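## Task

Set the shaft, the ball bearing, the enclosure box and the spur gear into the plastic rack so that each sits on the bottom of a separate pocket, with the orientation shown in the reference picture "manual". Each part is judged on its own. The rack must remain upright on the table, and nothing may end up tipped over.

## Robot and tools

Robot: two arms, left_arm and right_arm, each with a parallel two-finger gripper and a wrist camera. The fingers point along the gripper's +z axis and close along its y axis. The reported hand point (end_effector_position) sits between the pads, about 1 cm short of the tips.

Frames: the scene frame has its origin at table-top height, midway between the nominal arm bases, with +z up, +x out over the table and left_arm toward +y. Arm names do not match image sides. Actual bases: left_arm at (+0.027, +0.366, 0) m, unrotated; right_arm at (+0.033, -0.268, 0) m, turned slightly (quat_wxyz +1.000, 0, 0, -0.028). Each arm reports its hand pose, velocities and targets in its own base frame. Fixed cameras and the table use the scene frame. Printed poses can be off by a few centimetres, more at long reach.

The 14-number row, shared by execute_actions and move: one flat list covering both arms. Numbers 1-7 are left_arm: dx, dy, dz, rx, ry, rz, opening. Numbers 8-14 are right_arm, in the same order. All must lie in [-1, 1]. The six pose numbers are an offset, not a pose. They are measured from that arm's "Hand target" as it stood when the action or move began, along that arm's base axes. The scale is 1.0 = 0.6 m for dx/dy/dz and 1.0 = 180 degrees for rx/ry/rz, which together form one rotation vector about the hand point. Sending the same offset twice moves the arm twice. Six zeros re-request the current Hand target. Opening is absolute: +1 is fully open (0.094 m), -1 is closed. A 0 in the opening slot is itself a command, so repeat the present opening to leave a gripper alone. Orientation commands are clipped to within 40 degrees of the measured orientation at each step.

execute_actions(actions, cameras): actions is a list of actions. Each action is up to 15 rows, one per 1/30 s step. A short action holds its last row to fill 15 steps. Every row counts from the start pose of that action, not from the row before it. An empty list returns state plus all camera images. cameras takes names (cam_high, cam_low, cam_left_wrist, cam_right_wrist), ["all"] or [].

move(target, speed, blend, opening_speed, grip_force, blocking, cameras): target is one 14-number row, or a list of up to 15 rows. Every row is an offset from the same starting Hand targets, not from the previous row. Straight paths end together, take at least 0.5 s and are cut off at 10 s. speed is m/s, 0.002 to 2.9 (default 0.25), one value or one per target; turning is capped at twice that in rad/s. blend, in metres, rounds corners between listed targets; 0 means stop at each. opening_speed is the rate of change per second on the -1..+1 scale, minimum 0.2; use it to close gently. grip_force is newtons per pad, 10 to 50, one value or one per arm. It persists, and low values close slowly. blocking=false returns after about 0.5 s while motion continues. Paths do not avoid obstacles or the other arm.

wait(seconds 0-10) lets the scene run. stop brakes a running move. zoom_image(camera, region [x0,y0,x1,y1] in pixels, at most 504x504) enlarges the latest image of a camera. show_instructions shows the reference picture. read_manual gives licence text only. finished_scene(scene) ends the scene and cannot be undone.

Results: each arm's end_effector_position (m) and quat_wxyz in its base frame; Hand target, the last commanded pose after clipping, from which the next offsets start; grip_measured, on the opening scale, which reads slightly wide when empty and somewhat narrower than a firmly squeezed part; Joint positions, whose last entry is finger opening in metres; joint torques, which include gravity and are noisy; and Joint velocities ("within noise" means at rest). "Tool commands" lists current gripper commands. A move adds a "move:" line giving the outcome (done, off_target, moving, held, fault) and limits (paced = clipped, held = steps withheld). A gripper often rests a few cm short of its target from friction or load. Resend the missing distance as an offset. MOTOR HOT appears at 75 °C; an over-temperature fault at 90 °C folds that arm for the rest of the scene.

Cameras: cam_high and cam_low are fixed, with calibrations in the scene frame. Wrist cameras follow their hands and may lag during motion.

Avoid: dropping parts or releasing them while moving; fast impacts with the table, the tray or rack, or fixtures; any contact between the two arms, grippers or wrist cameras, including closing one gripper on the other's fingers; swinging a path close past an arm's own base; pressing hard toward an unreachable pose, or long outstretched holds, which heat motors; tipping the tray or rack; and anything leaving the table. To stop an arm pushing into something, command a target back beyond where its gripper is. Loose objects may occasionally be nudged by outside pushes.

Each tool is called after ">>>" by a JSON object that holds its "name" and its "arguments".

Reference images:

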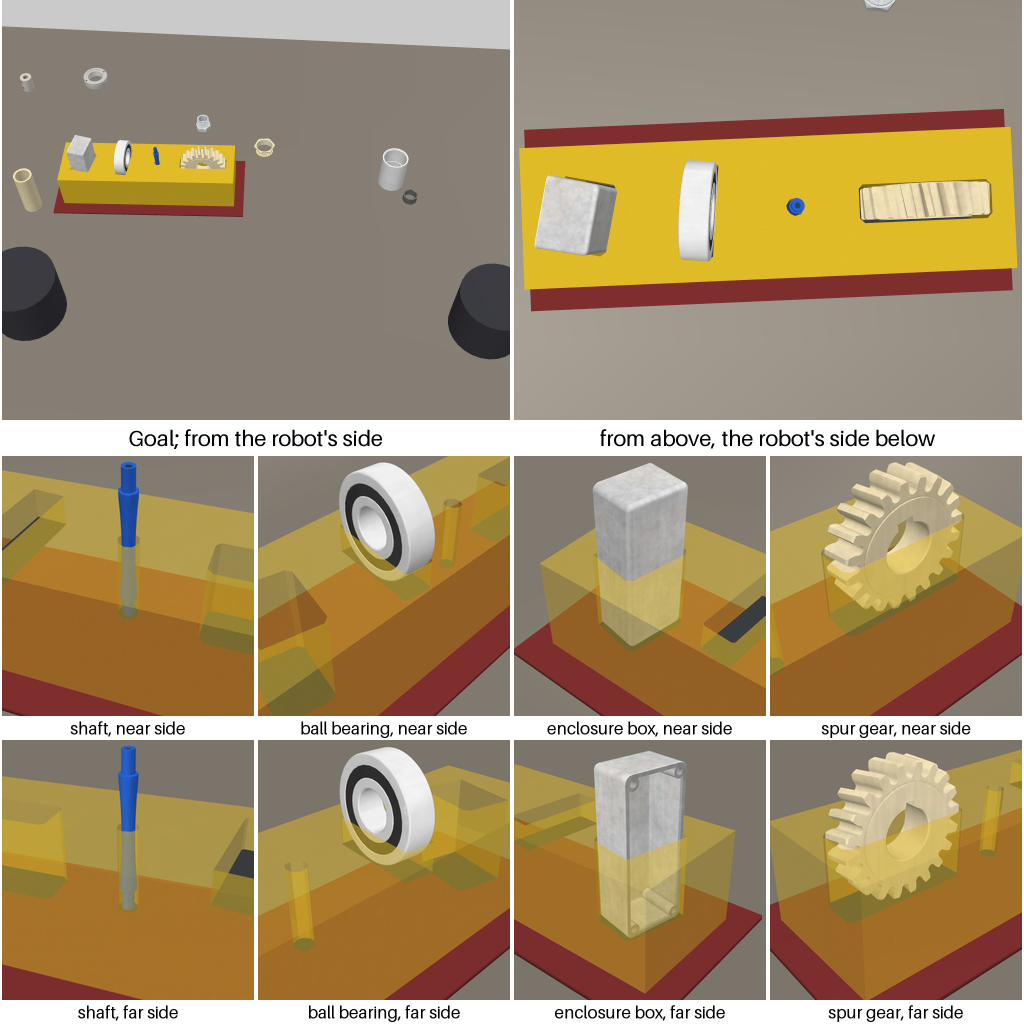

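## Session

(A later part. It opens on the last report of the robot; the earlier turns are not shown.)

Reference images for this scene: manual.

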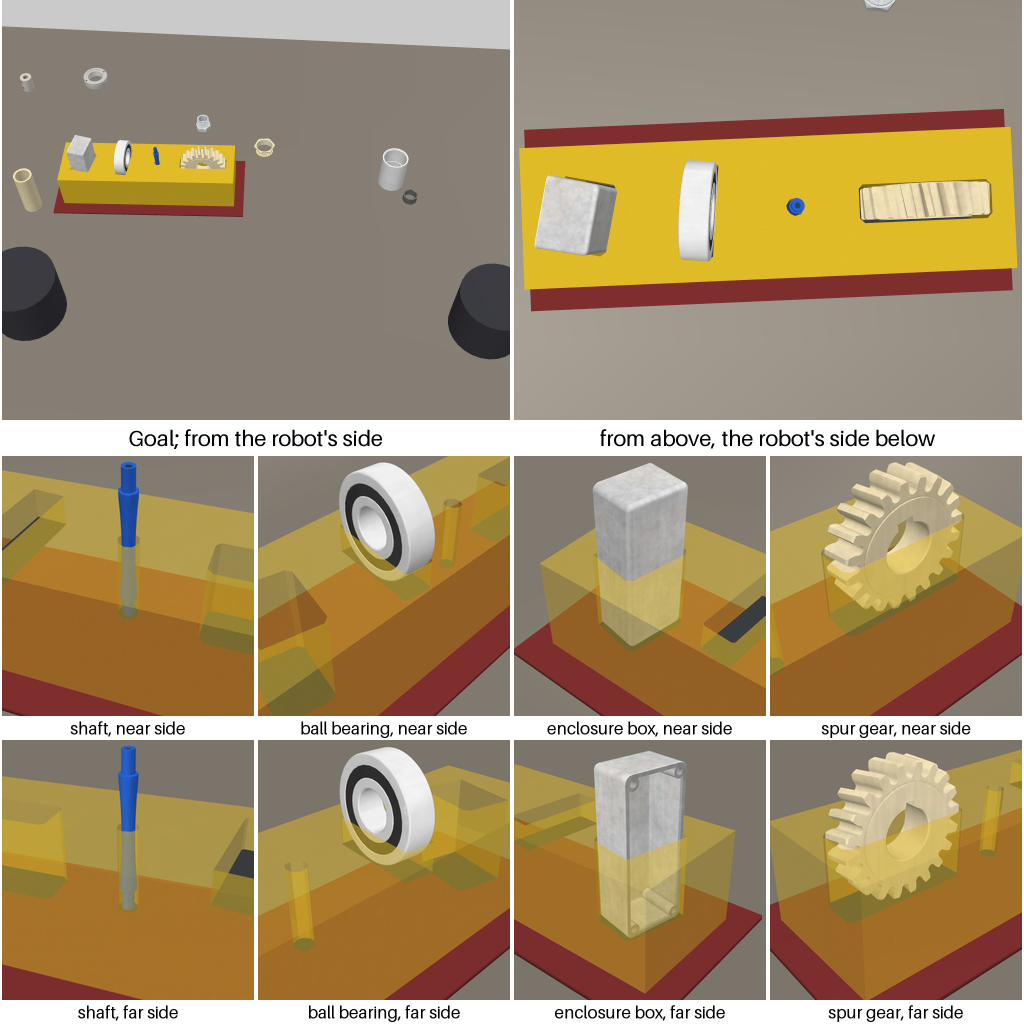

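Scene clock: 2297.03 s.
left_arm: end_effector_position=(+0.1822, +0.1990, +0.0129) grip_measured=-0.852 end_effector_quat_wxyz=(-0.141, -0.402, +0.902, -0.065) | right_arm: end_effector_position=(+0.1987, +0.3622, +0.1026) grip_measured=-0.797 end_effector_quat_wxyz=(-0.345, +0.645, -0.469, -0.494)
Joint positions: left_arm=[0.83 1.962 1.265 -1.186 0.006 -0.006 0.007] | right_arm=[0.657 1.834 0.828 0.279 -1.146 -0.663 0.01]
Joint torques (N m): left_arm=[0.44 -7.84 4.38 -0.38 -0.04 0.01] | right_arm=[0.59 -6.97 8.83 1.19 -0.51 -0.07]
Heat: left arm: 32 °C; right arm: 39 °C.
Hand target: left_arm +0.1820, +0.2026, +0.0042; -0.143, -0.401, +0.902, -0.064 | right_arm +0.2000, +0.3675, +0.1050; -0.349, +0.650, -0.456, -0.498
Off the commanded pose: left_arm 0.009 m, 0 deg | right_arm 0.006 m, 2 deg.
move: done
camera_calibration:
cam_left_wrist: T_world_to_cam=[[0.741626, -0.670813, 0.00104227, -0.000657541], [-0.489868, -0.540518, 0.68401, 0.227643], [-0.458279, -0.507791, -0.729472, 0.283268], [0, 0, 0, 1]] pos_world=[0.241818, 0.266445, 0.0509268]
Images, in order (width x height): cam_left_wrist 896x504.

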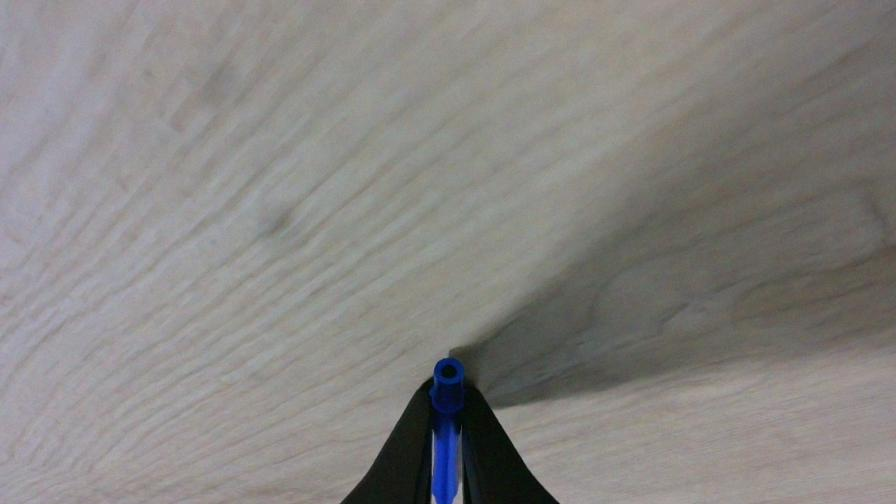

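>>> {"name": "move", "arguments": {"target": [[0,0,0.233,0.1238,-0.1115,0,-0.95,0,0,0,0,0,0,-0.8],[0.03,-0.6318,0.3347,0.1003,-0.4349,-0.3270,-0.95,0,0,0,0,0,0,-0.8],[0.03,-0.6318,0.243,0.1003,-0.4349,-0.3270,-0.95,0,0,0,0,0,0,-0.8]], "speed": [0.15,0.3,0.12], "blend": [0.03,0.02,0], "cameras": ["cam_right_wrist","cam_high","cam_left_wrist"]}}

Scene clock: 2359.60 s.
left_arm: end_effector_position=(+0.1990, -0.1790, +0.1497) grip_measured=-0.853 end_effector_quat_wxyz=(+0.468, +0.170, +0.862, -0.096) | right_arm: end_effector_position=(+0.1987, +0.3622, +0.1026) grip_measured=-0.797 end_effector_quat_wxyz=(-0.345, +0.645, -0.469, -0.494)
Joint positions: left_arm=[-1.12 0.763 0.494 -0.444 -0.589 -0.456 0.007] | right_arm=[0.657 1.834 0.828 0.279 -1.146 -0.663 0.01]
Joint torques (N m): left_arm=[-0.39 -1.52 5.61 1.58 -0.41 0] | right_arm=[0.61 -7.09 8.87 1.2 -0.53 -0.08]
Heat: left arm: 32 °C; right arm: 40 °C.
Hand target: left_arm +0.2001, -0.1765, +0.1501; +0.476, +0.166, +0.858, -0.093 | right_arm +0.2000, +0.3675, +0.1050; -0.349, +0.650, -0.456, -0.498
Off the commanded pose: left_arm 0.003 m, 1 deg | right_arm 0.006 m, 2 deg.
move: done
camera_calibration:
cam_left_wrist: T_world_to_cam=[[-0.380295, -0.924859, 0.00335968, -0.0893966], [-0.786728, 0.321583, -0.526919, 0.332705], [0.486245, -0.203028, -0.849909, 0.0834002], [0, 0, 0, 1]] pos_world=[0.187198, -0.172739, 0.246492]
cam_right_wrist: T_world_to_cam=[[0.943206, 0.330523, -0.033432, -0.302717], [0.192377, -0.625466, -0.756163, 0.302286], [-0.27084, 0.706786, -0.653528, -0.0470428], [0, 0, 0, 1]] pos_world=[0.214631, 0.322374, 0.187713]
Images, in order (width x height): cam_high 896x504, cam_left_wrist 896x504, cam_right_wrist 896x504.

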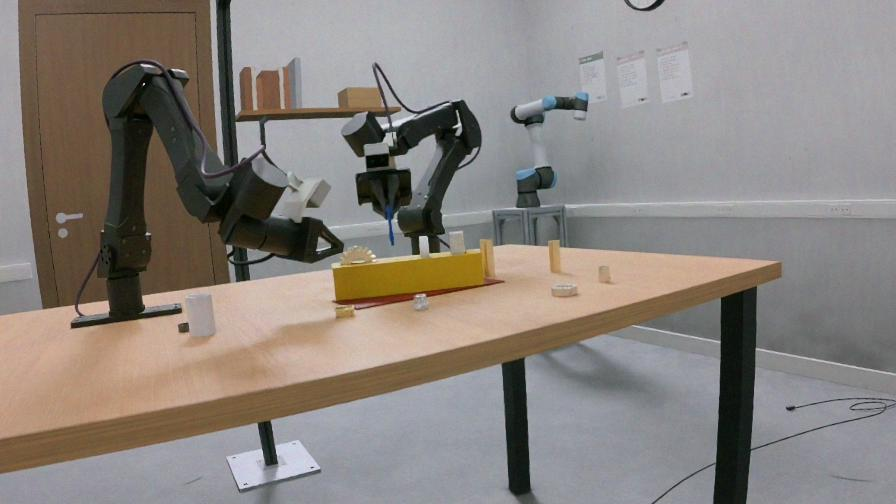

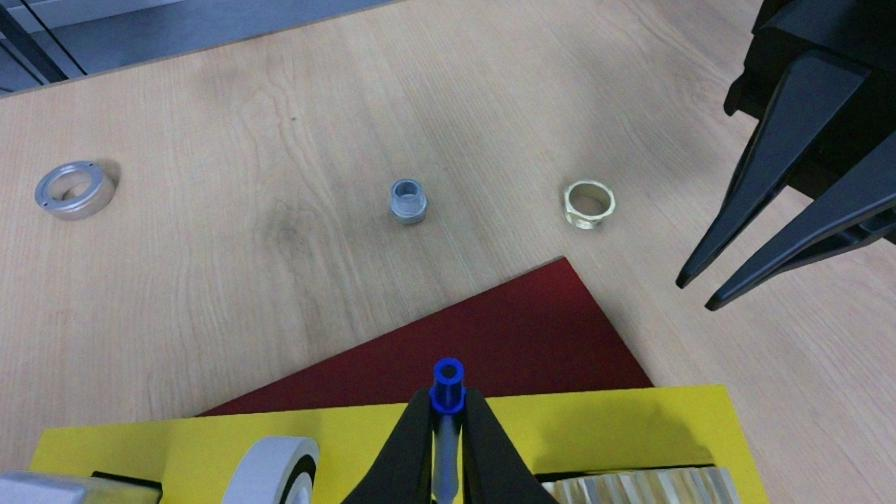

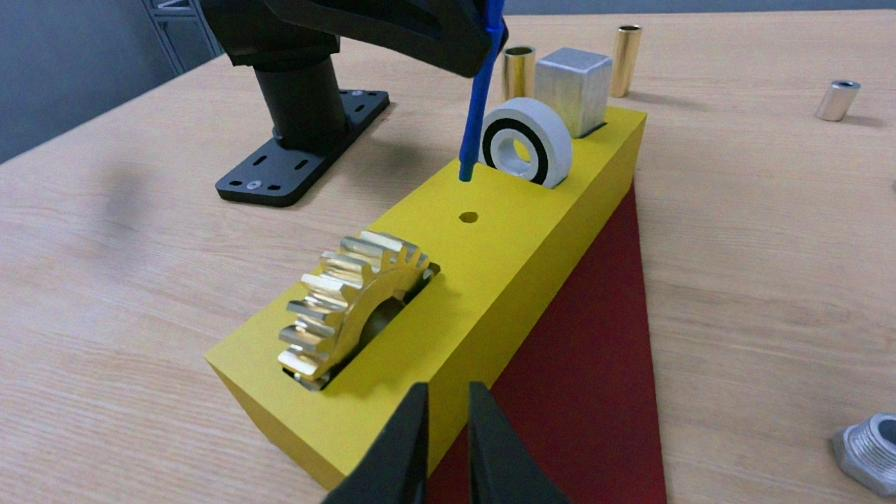

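>>> {"name": "move", "arguments": {"target": [0,0,-0.025,0,0,0,-0.95,0,0,0,0,0,0,-0.8], "speed": 0.08, "cameras": ["cam_right_wrist","cam_high"]}}

>>> {"name": "zoom_image", "arguments": {"camera": "cam_right_wrist", "region": [400, 120, 540, 250]}}

>>> {"name": "zoom_image", "arguments": {"camera": "cam_high", "region": [330, 190, 480, 280]}}

Scene clock: 2370.97 s.
left_arm: end_effector_position=(+0.1991, -0.1790, +0.1363) grip_measured=-0.853 end_effector_quat_wxyz=(+0.469, +0.169, +0.861, -0.098) | right_arm: end_effector_position=(+0.1987, +0.3622, +0.1026) grip_measured=-0.797 end_effector_quat_wxyz=(-0.345, +0.645, -0.469, -0.494)
Joint positions: left_arm=[-1.12 0.763 0.437 -0.381 -0.589 -0.456 0.007] | right_arm=[0.657 1.834 0.828 0.279 -1.146 -0.663 0.01]
Joint torques (N m): left_arm=[-0.38 -0.98 5.56 1.58 -0.4 0] | right_arm=[0.58 -7.02 8.96 1.2 -0.53 -0.09]
Heat: left arm: 34 °C; right arm: 40 °C.
Hand target: left_arm +0.2001, -0.1765, +0.1351; +0.476, +0.166, +0.858, -0.093 | right_arm +0.2000, +0.3675, +0.1050; -0.349, +0.650, -0.456, -0.498
Off the commanded pose: left_arm 0.003 m, 1 deg | right_arm 0.006 m, 2 deg.
move: done
camera_calibration:
cam_right_wrist: T_world_to_cam=[[0.943206, 0.330523, -0.033432, -0.302717], [0.192377, -0.625466, -0.756163, 0.302286], [-0.27084, 0.706786, -0.653528, -0.0470428], [0, 0, 0, 1]] pos_world=[0.214631, 0.322374, 0.187713]
Images, in order (width x height): cam_high 896x504, cam_right_wrist 896x504.

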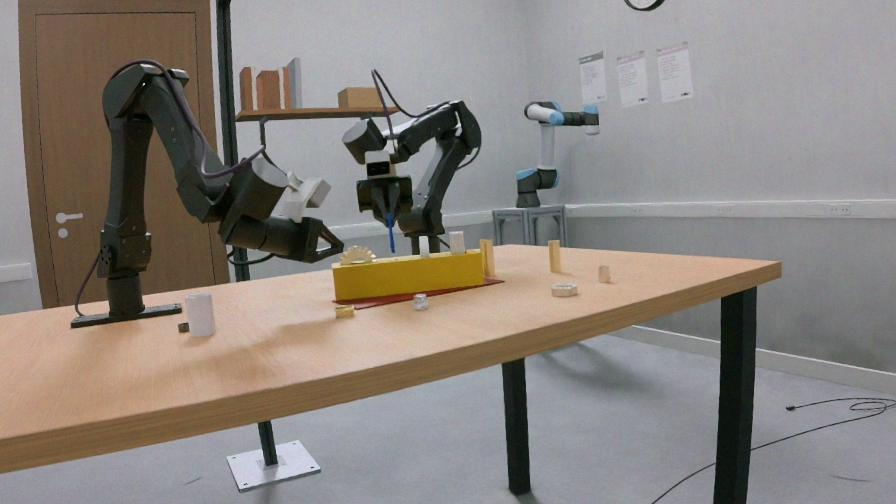

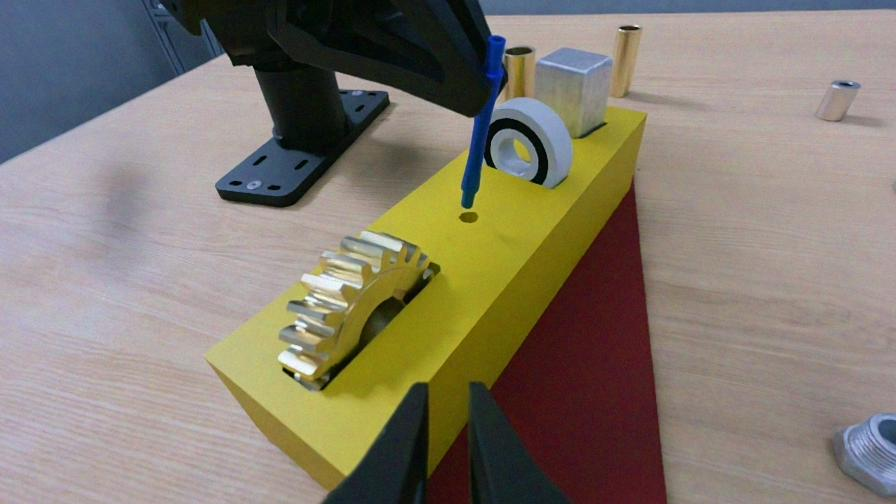

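Scaled by 3.600 from the camera's 896x504 image, which has a finer 1280x720 frame.

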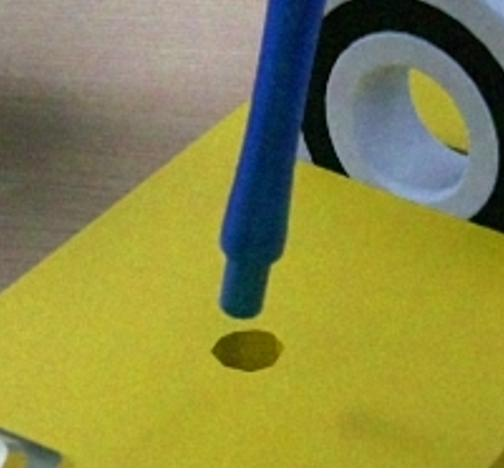

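Scaled by 3.360 from the camera's 896x504 image, which has a finer 1280x720 frame.

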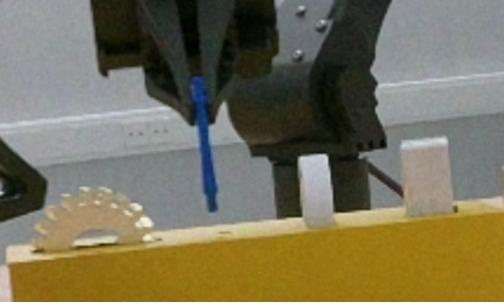

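>>> {"name": "move", "arguments": {"target": [-0.003,0.013,-0.008,0,0,0,-0.95,0,0,0,0,0,0,-0.8], "speed": 0.06, "cameras": ["cam_right_wrist","cam_high"]}}

>>> {"name": "zoom_image", "arguments": {"camera": "cam_right_wrist", "region": [400, 120, 540, 250]}}

>>> {"name": "zoom_image", "arguments": {"camera": "cam_high", "region": [330, 190, 480, 280]}}

Scene clock: 2390.13 s.
left_arm: end_effector_position=(+0.1967, -0.1741, +0.1332) grip_measured=-0.853 end_effector_quat_wxyz=(+0.473, +0.170, +0.858, -0.100) | right_arm: end_effector_position=(+0.1987, +0.3622, +0.1026) grip_measured=-0.797 end_effector_quat_wxyz=(-0.345, +0.645, -0.469, -0.494)
Joint positions: left_arm=[-1.12 0.721 0.406 -0.379 -0.589 -0.445 0.007] | right_arm=[0.657 1.834 0.828 0.279 -1.146 -0.663 0.01]
Joint torques (N m): left_arm=[0.79 -1.21 5.52 1.48 -0.31 0] | right_arm=[0.58 -7.08 8.94 1.18 -0.53 -0.08]
Heat: left arm: 34 °C; right arm: 40 °C.
Hand target: left_arm +0.1983, -0.1687, +0.1303; +0.476, +0.166, +0.858, -0.093 | right_arm +0.2000, +0.3675, +0.1050; -0.349, +0.650, -0.456, -0.498
Off the commanded pose: left_arm 0.006 m, 1 deg | right_arm 0.006 m, 2 deg.
move: done
camera_calibration:
cam_right_wrist: T_world_to_cam=[[0.943206, 0.330523, -0.033432, -0.302717], [0.192377, -0.625466, -0.756163, 0.302286], [-0.27084, 0.706786, -0.653528, -0.0470428], [0, 0, 0, 1]] pos_world=[0.214631, 0.322374, 0.187713]
Images, in order (width x height): cam_high 896x504, cam_right_wrist 896x504.

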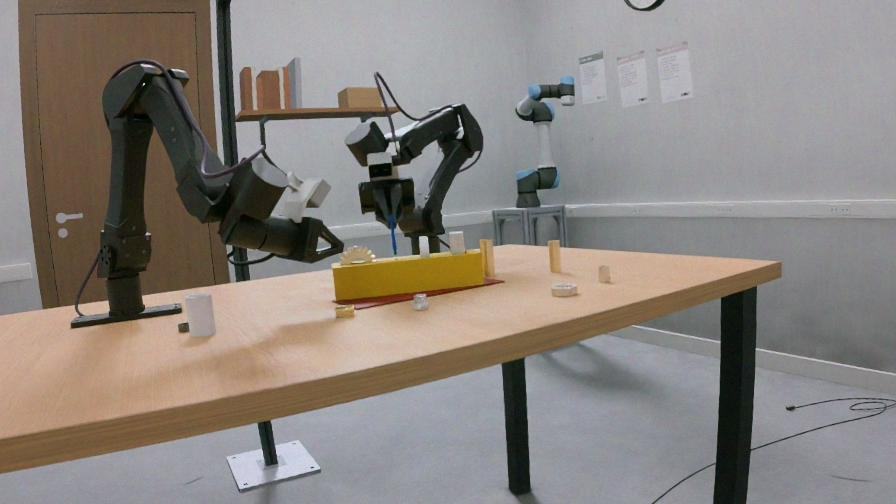

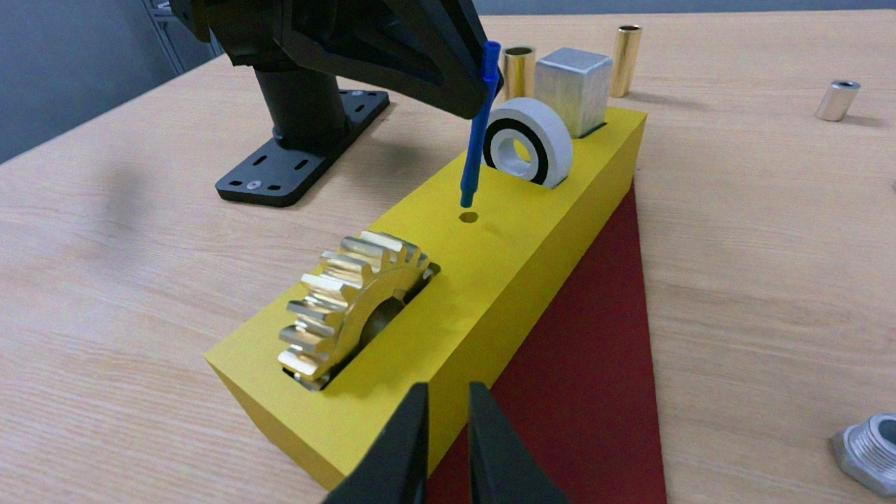

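Scaled by 3.600 from the camera's 896x504 image, which has a finer 1280x720 frame.

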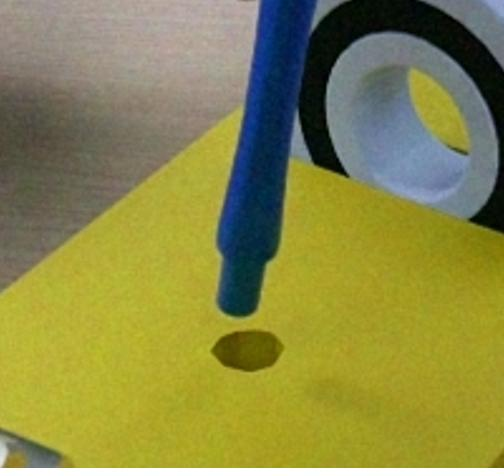

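Scaled by 3.360 from the camera's 896x504 image, which has a finer 1280x720 frame.

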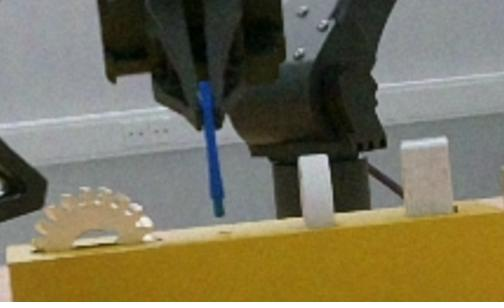

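>>> {"name": "move", "arguments": {"target": [0,0.006,-0.005,0,0,0,-0.95,0,0,0,0,0,0,-0.8], "speed": 0.06, "cameras": ["cam_right_wrist","cam_high"]}}

>>> {"name": "zoom_image", "arguments": {"camera": "cam_right_wrist", "region": [400, 120, 540, 250]}}

>>> {"name": "zoom_image", "arguments": {"camera": "cam_high", "region": [360, 220, 430, 270]}}

Scene clock: 2401.80 s.
left_arm: end_effector_position=(+0.1975, -0.1691, +0.1304) grip_measured=-0.853 end_effector_quat_wxyz=(+0.475, +0.169, +0.858, -0.097) | right_arm: end_effector_position=(+0.1987, +0.3622, +0.1026) grip_measured=-0.797 end_effector_quat_wxyz=(-0.345, +0.645, -0.469, -0.494)
Joint positions: left_arm=[-1.106 0.7 0.389 -0.379 -0.586 -0.435 0.007] | right_arm=[0.657 1.834 0.828 0.279 -1.146 -0.663 0.01]
Joint torques (N m): left_arm=[0.73 -1.05 5.52 1.52 -0.23 0.01] | right_arm=[0.5 -7.09 9.02 1.2 -0.52 -0.07]
Heat: left arm: 33 °C; right arm: 40 °C.
Hand target: left_arm +0.1982, -0.1651, +0.1273; +0.476, +0.166, +0.858, -0.093 | right_arm +0.2000, +0.3675, +0.1050; -0.349, +0.650, -0.456, -0.498
Off the commanded pose: left_arm 0.005 m, 1 deg | right_arm 0.006 m, 2 deg.
move: done
camera_calibration:
cam_right_wrist: T_world_to_cam=[[0.943206, 0.330523, -0.033432, -0.302717], [0.192377, -0.625466, -0.756163, 0.302286], [-0.27084, 0.706786, -0.653528, -0.0470428], [0, 0, 0, 1]] pos_world=[0.214631, 0.322374, 0.187713]
Images, in order (width x height): cam_high 896x504, cam_right_wrist 896x504.

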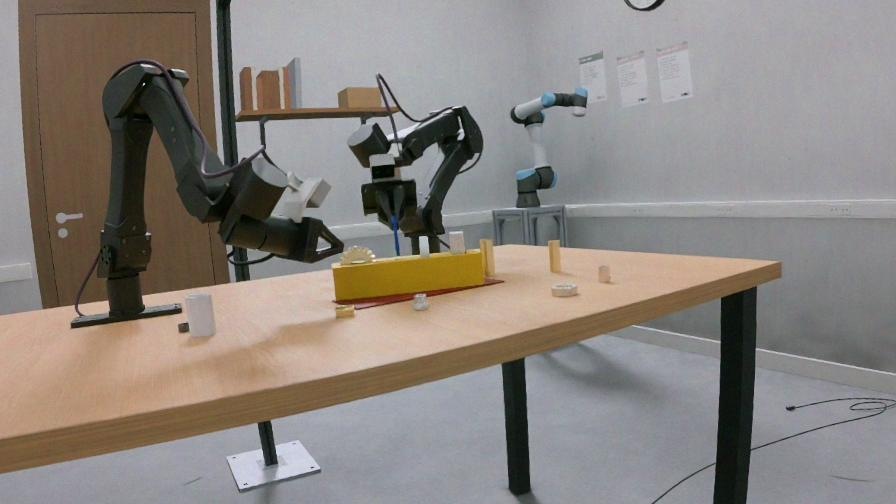

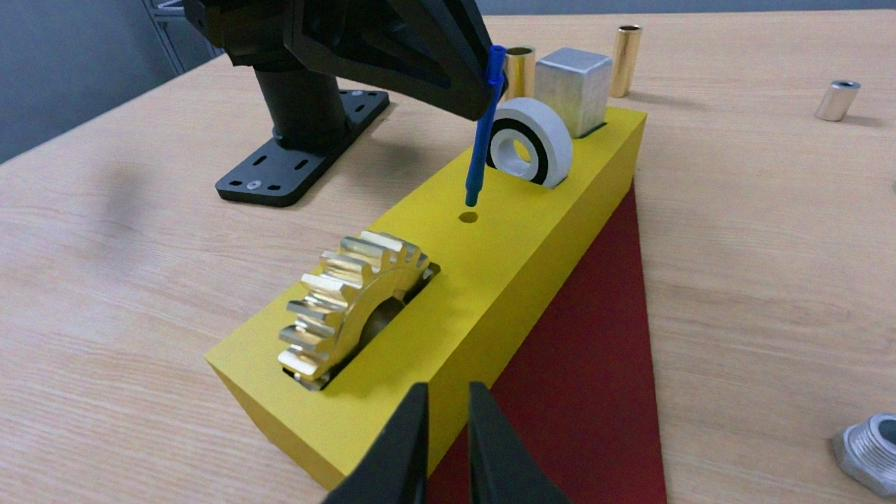

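Scaled by 3.600 from the camera's 896x504 image, which has a finer 1280x720 frame.

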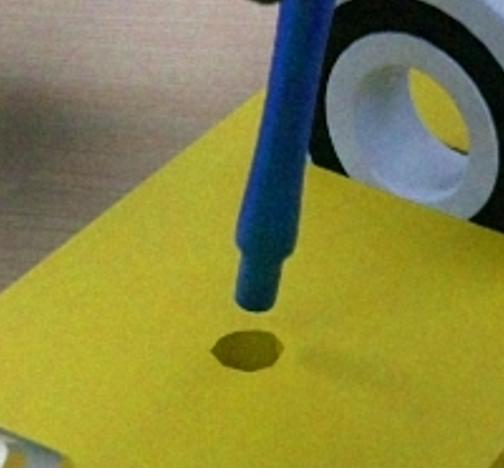

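Scaled by 7.200 from the camera's 896x504 image, which has a finer 1280x720 frame.

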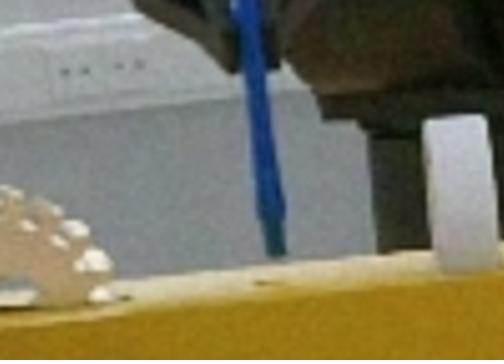

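>>> {"name": "move", "arguments": {"target": [-0.005,-0.0077,0,0,0,0,-0.95,0,0,0,0,0,0,-0.8], "speed": 0.05, "cameras": ["cam_right_wrist","cam_high"]}}

>>> {"name": "zoom_image", "arguments": {"camera": "cam_right_wrist", "region": [400, 120, 540, 250]}}

>>> {"name": "zoom_image", "arguments": {"camera": "cam_high", "region": [360, 220, 430, 270]}}

Scene clock: 2421.37 s.
left_arm: end_effector_position=(+0.1950, -0.1720, +0.1288) grip_measured=-0.853 end_effector_quat_wxyz=(+0.473, +0.171, +0.859, -0.098) | right_arm: end_effector_position=(+0.1987, +0.3622, +0.1026) grip_measured=-0.797 end_effector_quat_wxyz=(-0.345, +0.645, -0.469, -0.494)
Joint positions: left_arm=[-1.127 0.71 0.389 -0.379 -0.596 -0.451 0.007] | right_arm=[0.657 1.834 0.828 0.279 -1.146 -0.663 0.01]
Joint torques (N m): left_arm=[-0.7 -0.01 6.06 1.47 -0.4 -0.11] | right_arm=[0.58 -7.08 8.98 1.19 -0.52 -0.08]
Heat: left arm: 33 °C; right arm: 40 °C.
Hand target: left_arm +0.1952, -0.1697, +0.1273; +0.476, +0.166, +0.858, -0.093 | right_arm +0.2000, +0.3675, +0.1050; -0.349, +0.650, -0.456, -0.498
Off the commanded pose: left_arm 0.003 m, 1 deg | right_arm 0.006 m, 2 deg.
move: done
camera_calibration:
cam_right_wrist: T_world_to_cam=[[0.943206, 0.330523, -0.033432, -0.302717], [0.192377, -0.625466, -0.756163, 0.302286], [-0.27084, 0.706786, -0.653528, -0.0470428], [0, 0, 0, 1]] pos_world=[0.214631, 0.322374, 0.187713]
Images, in order (width x height): cam_high 896x504, cam_right_wrist 896x504.

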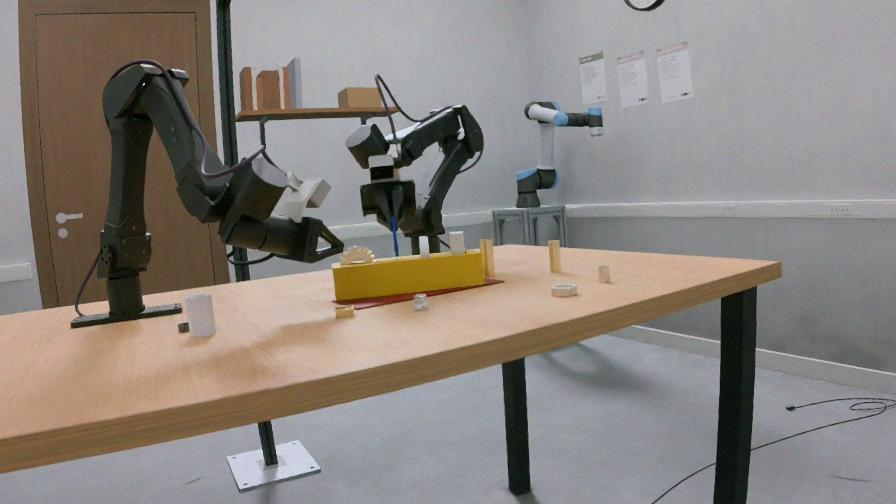

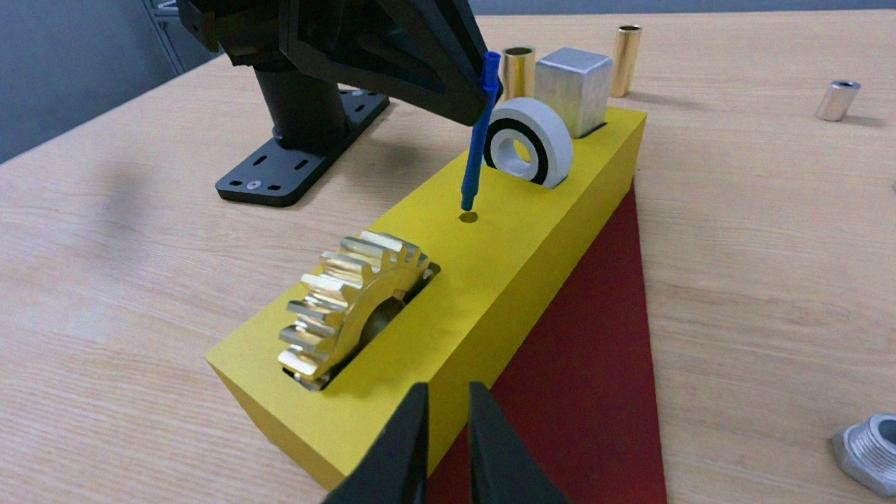

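Scaled by 3.600 from the camera's 896x504 image, which has a finer 1280x720 frame.

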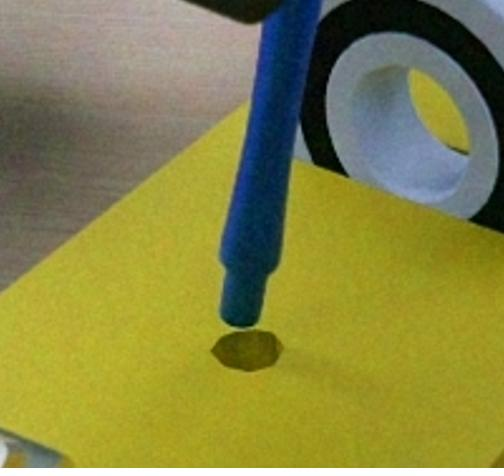

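Scaled by 7.200 from the camera's 896x504 image, which has a finer 1280x720 frame.

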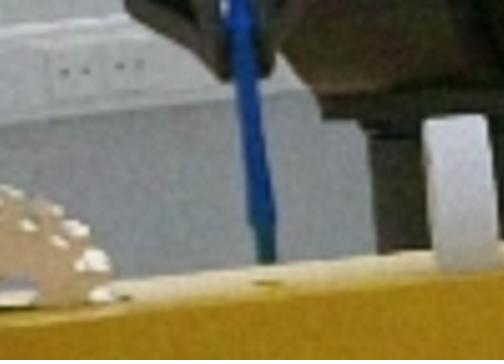

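>>> {"name": "move", "arguments": {"target": [0.001,0,-0.016,0,0,0,-0.95,0,0,0,0,0,0,-0.8], "speed": 0.04, "cameras": ["cam_right_wrist","cam_high"]}}

>>> {"name": "zoom_image", "arguments": {"camera": "cam_right_wrist", "region": [400, 120, 540, 250]}}

>>> {"name": "zoom_image", "arguments": {"camera": "cam_high", "region": [360, 220, 430, 270]}}

Scene clock: 2429.30 s.
left_arm: end_effector_position=(+0.1952, -0.1719, +0.1208) grip_measured=-0.853 end_effector_quat_wxyz=(+0.473, +0.171, +0.859, -0.097) | right_arm: end_effector_position=(+0.1987, +0.3622, +0.1026) grip_measured=-0.797 end_effector_quat_wxyz=(-0.345, +0.645, -0.469, -0.494)
Joint positions: left_arm=[-1.127 0.718 0.36 -0.345 -0.598 -0.451 0.007] | right_arm=[0.657 1.834 0.828 0.279 -1.146 -0.663 0.01]
Joint torques (N m): left_arm=[-0.36 -0.02 5.48 1.61 -0.37 -0.09] | right_arm=[0.54 -7.09 8.95 1.17 -0.51 -0.07]
Heat: left arm: 33 °C; right arm: 40 °C.
Hand target: left_arm +0.1958, -0.1697, +0.1176; +0.476, +0.167, +0.858, -0.093 | right_arm +0.2000, +0.3675, +0.1050; -0.349, +0.650, -0.456, -0.498
Off the commanded pose: left_arm 0.004 m, 1 deg | right_arm 0.006 m, 2 deg.
move: done
camera_calibration:
cam_right_wrist: T_world_to_cam=[[0.943206, 0.330523, -0.033432, -0.302717], [0.192377, -0.625466, -0.756163, 0.302286], [-0.27084, 0.706786, -0.653528, -0.0470428], [0, 0, 0, 1]] pos_world=[0.214631, 0.322374, 0.187713]
Images, in order (width x height): cam_high 896x504, cam_right_wrist 896x504.

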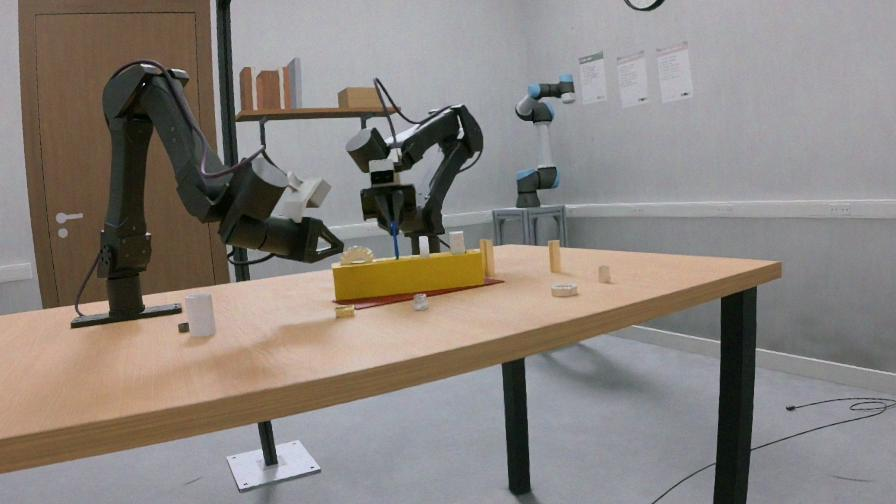

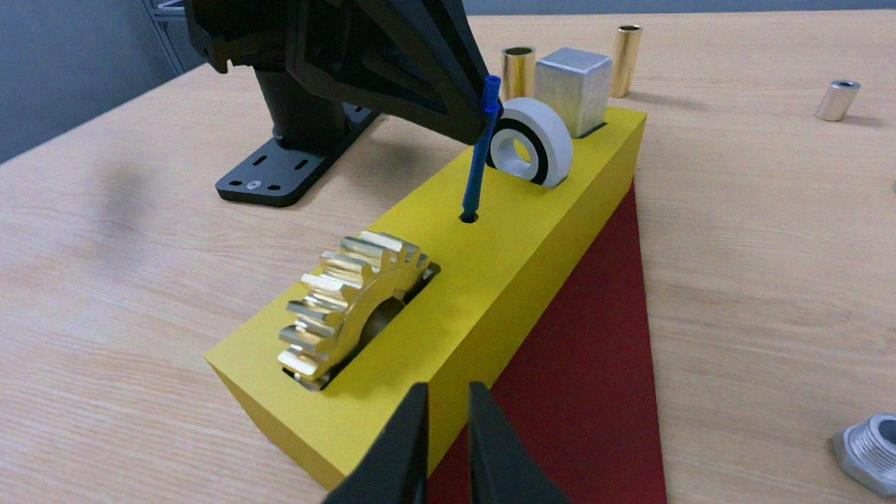

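Scaled by 3.600 from the camera's 896x504 image, which has a finer 1280x720 frame.

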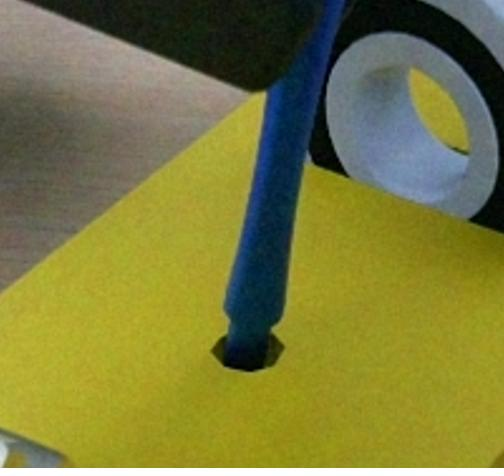

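Scaled by 7.200 from the camera's 896x504 image, which has a finer 1280x720 frame.

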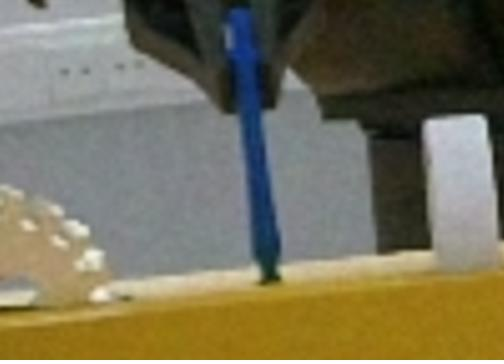

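>>> {"name": "move", "arguments": {"target": [[-0.0185,0.0075,0.002,0,0,0,-0.95,0,0,0,0,0,0,-0.8]], "speed": 0.02, "grip_force": [14, 50], "cameras": ["cam_right_wrist","cam_high"]}}

>>> {"name": "zoom_image", "arguments": {"camera": "cam_right_wrist", "region": [400, 80, 540, 250]}}

>>> {"name": "zoom_image", "arguments": {"camera": "cam_high", "region": [360, 220, 430, 270]}}

Scene clock: 2445.83 s.
left_arm: end_effector_position=(+0.1863, -0.1715, +0.1238) grip_measured=-0.830 end_effector_quat_wxyz=(+0.477, +0.167, +0.857, -0.104) | right_arm: end_effector_position=(+0.1987, +0.3622, +0.1026) grip_measured=-0.797 end_effector_quat_wxyz=(-0.345, +0.645, -0.469, -0.494)
Joint positions: left_arm=[-1.191 0.682 0.36 -0.393 -0.644 -0.503 0.008] | right_arm=[0.657 1.834 0.828 0.279 -1.146 -0.663 0.01]
Joint torques (N m): left_arm=[-0.73 -0.77 5.61 1.2 -0.43 -0.1] | right_arm=[0.61 -7.06 8.91 1.2 -0.53 -0.09]
Heat: left arm: 34 °C; right arm: 40 °C.
Hand target: left_arm +0.1848, -0.1651, +0.1188; +0.476, +0.166, +0.858, -0.093 | right_arm +0.2000, +0.3675, +0.1050; -0.349, +0.650, -0.456, -0.498
Off the commanded pose: left_arm 0.008 m, 1 deg | right_arm 0.006 m, 2 deg.
grip_force (N): 14, 50
move: done
camera_calibration:
cam_right_wrist: T_world_to_cam=[[0.943206, 0.330523, -0.033432, -0.302717], [0.192377, -0.625466, -0.756163, 0.302286], [-0.27084, 0.706786, -0.653528, -0.0470428], [0, 0, 0, 1]] pos_world=[0.214631, 0.322374, 0.187713]
Images, in order (width x height): cam_high 896x504, cam_right_wrist 896x504.

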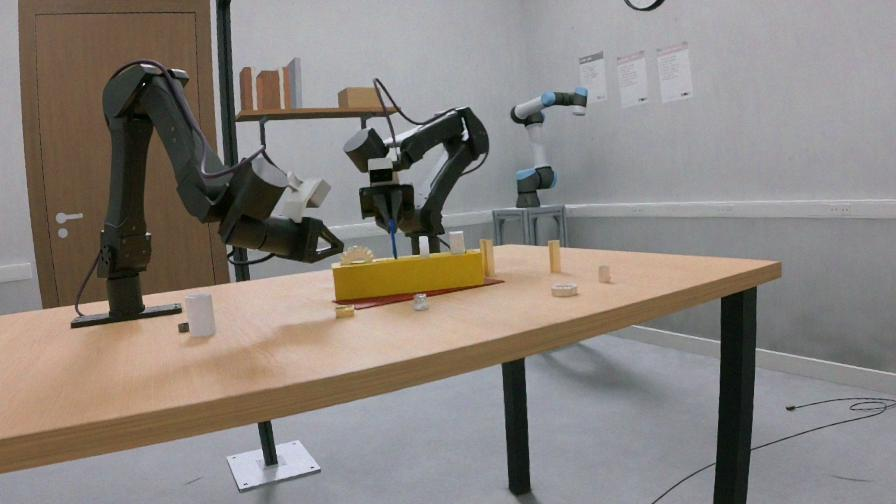

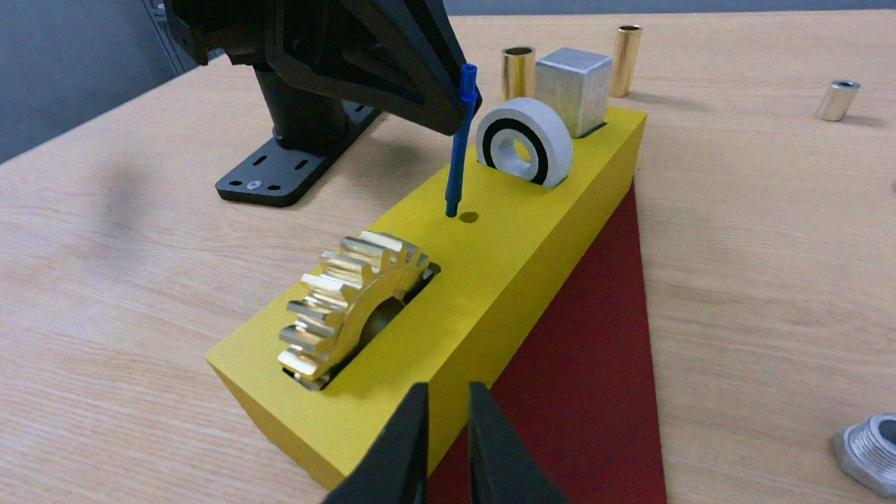

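Scaled by 2.965 from the camera's 896x504 image, which has a finer 1280x720 frame.

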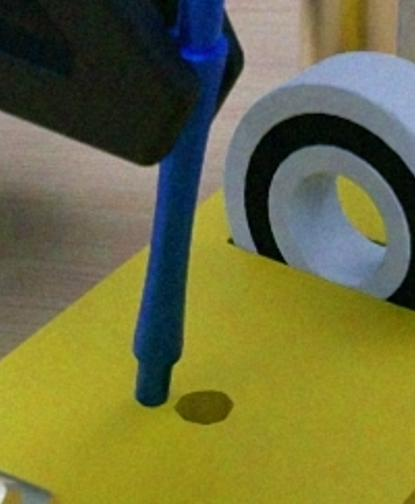

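Scaled by 7.200 from the camera's 896x504 image, which has a finer 1280x720 frame.

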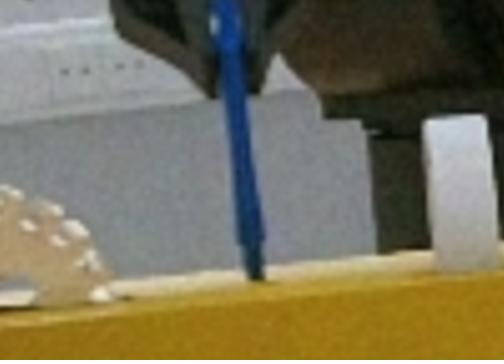

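>>> {"name": "move", "arguments": {"target": [[0,0,0.012,0,0,0,-0.95,0,0,0,0,0,0,-0.8],[0.0185,-0.0047,0.010,0,0,0,-0.95,0,0,0,0,0,0,-0.8]], "speed": 0.05, "cameras": ["cam_right_wrist","cam_high"]}}

>>> {"name": "zoom_image", "arguments": {"camera": "cam_right_wrist", "region": [400, 120, 540, 250]}}

>>> {"name": "zoom_image", "arguments": {"camera": "cam_high", "region": [360, 220, 430, 270]}}

Scene clock: 2461.00 s.
left_arm: end_effector_position=(+0.1950, -0.1675, +0.1230) grip_measured=-0.830 end_effector_quat_wxyz=(+0.478, +0.167, +0.858, -0.092) | right_arm: end_effector_position=(+0.1987, +0.3622, +0.1026) grip_measured=-0.797 end_effector_quat_wxyz=(-0.345, +0.645, -0.469, -0.494)
Joint positions: left_arm=[-1.134 0.699 0.36 -0.365 -0.62 -0.456 0.008] | right_arm=[0.657 1.834 0.828 0.279 -1.146 -0.663 0.01]
Joint torques (N m): left_arm=[0.69 0.4 7.28 1.39 -0.14 0] | right_arm=[0.59 -7.04 8.91 1.19 -0.54 -0.09]
Heat: left arm: 34 °C; right arm: 41 °C.
Hand target: left_arm +0.1958, -0.1679, +0.1248; +0.476, +0.166, +0.858, -0.093 | right_arm +0.2000, +0.3675, +0.1050; -0.349, +0.650, -0.456, -0.498
Off the commanded pose: left_arm 0.002 m, 0 deg | right_arm 0.006 m, 2 deg.
grip_force (N): 14, 50
move: done
camera_calibration:
cam_right_wrist: T_world_to_cam=[[0.943206, 0.330523, -0.033432, -0.302717], [0.192377, -0.625466, -0.756163, 0.302286], [-0.27084, 0.706786, -0.653528, -0.0470428], [0, 0, 0, 1]] pos_world=[0.214631, 0.322374, 0.187713]
Images, in order (width x height): cam_high 896x504, cam_right_wrist 896x504.

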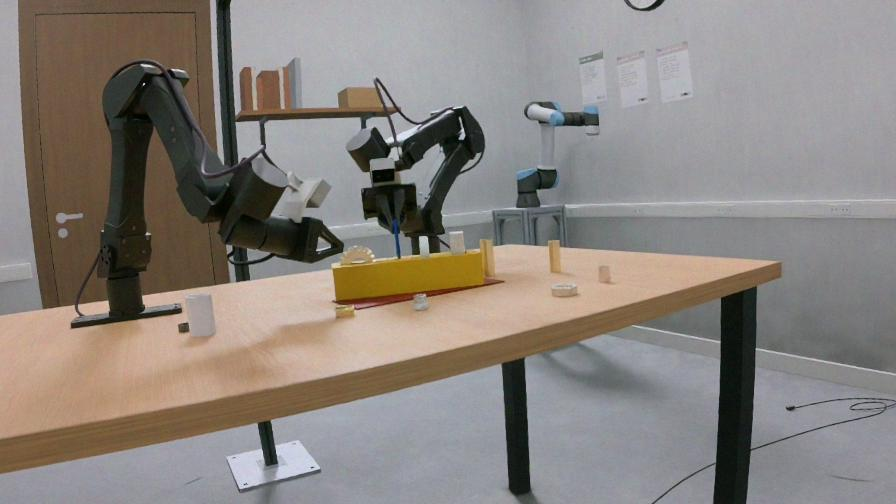

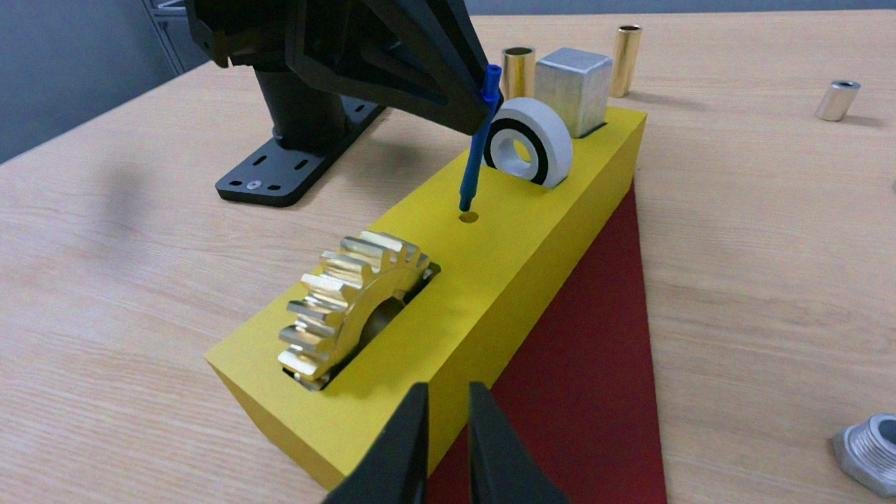

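Scaled by 3.600 from the camera's 896x504 image, which has a finer 1280x720 frame.

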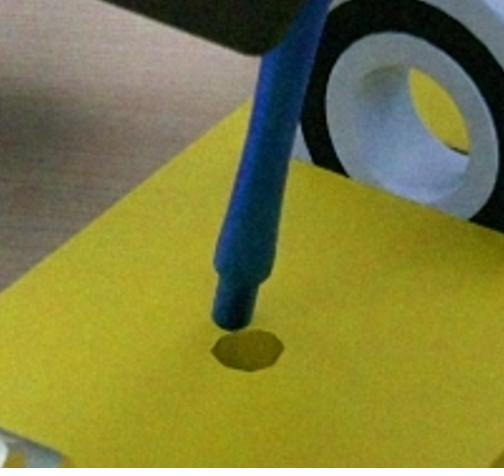

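Scaled by 7.200 from the camera's 896x504 image, which has a finer 1280x720 frame.

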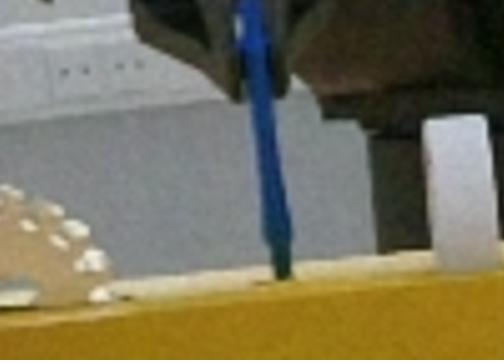

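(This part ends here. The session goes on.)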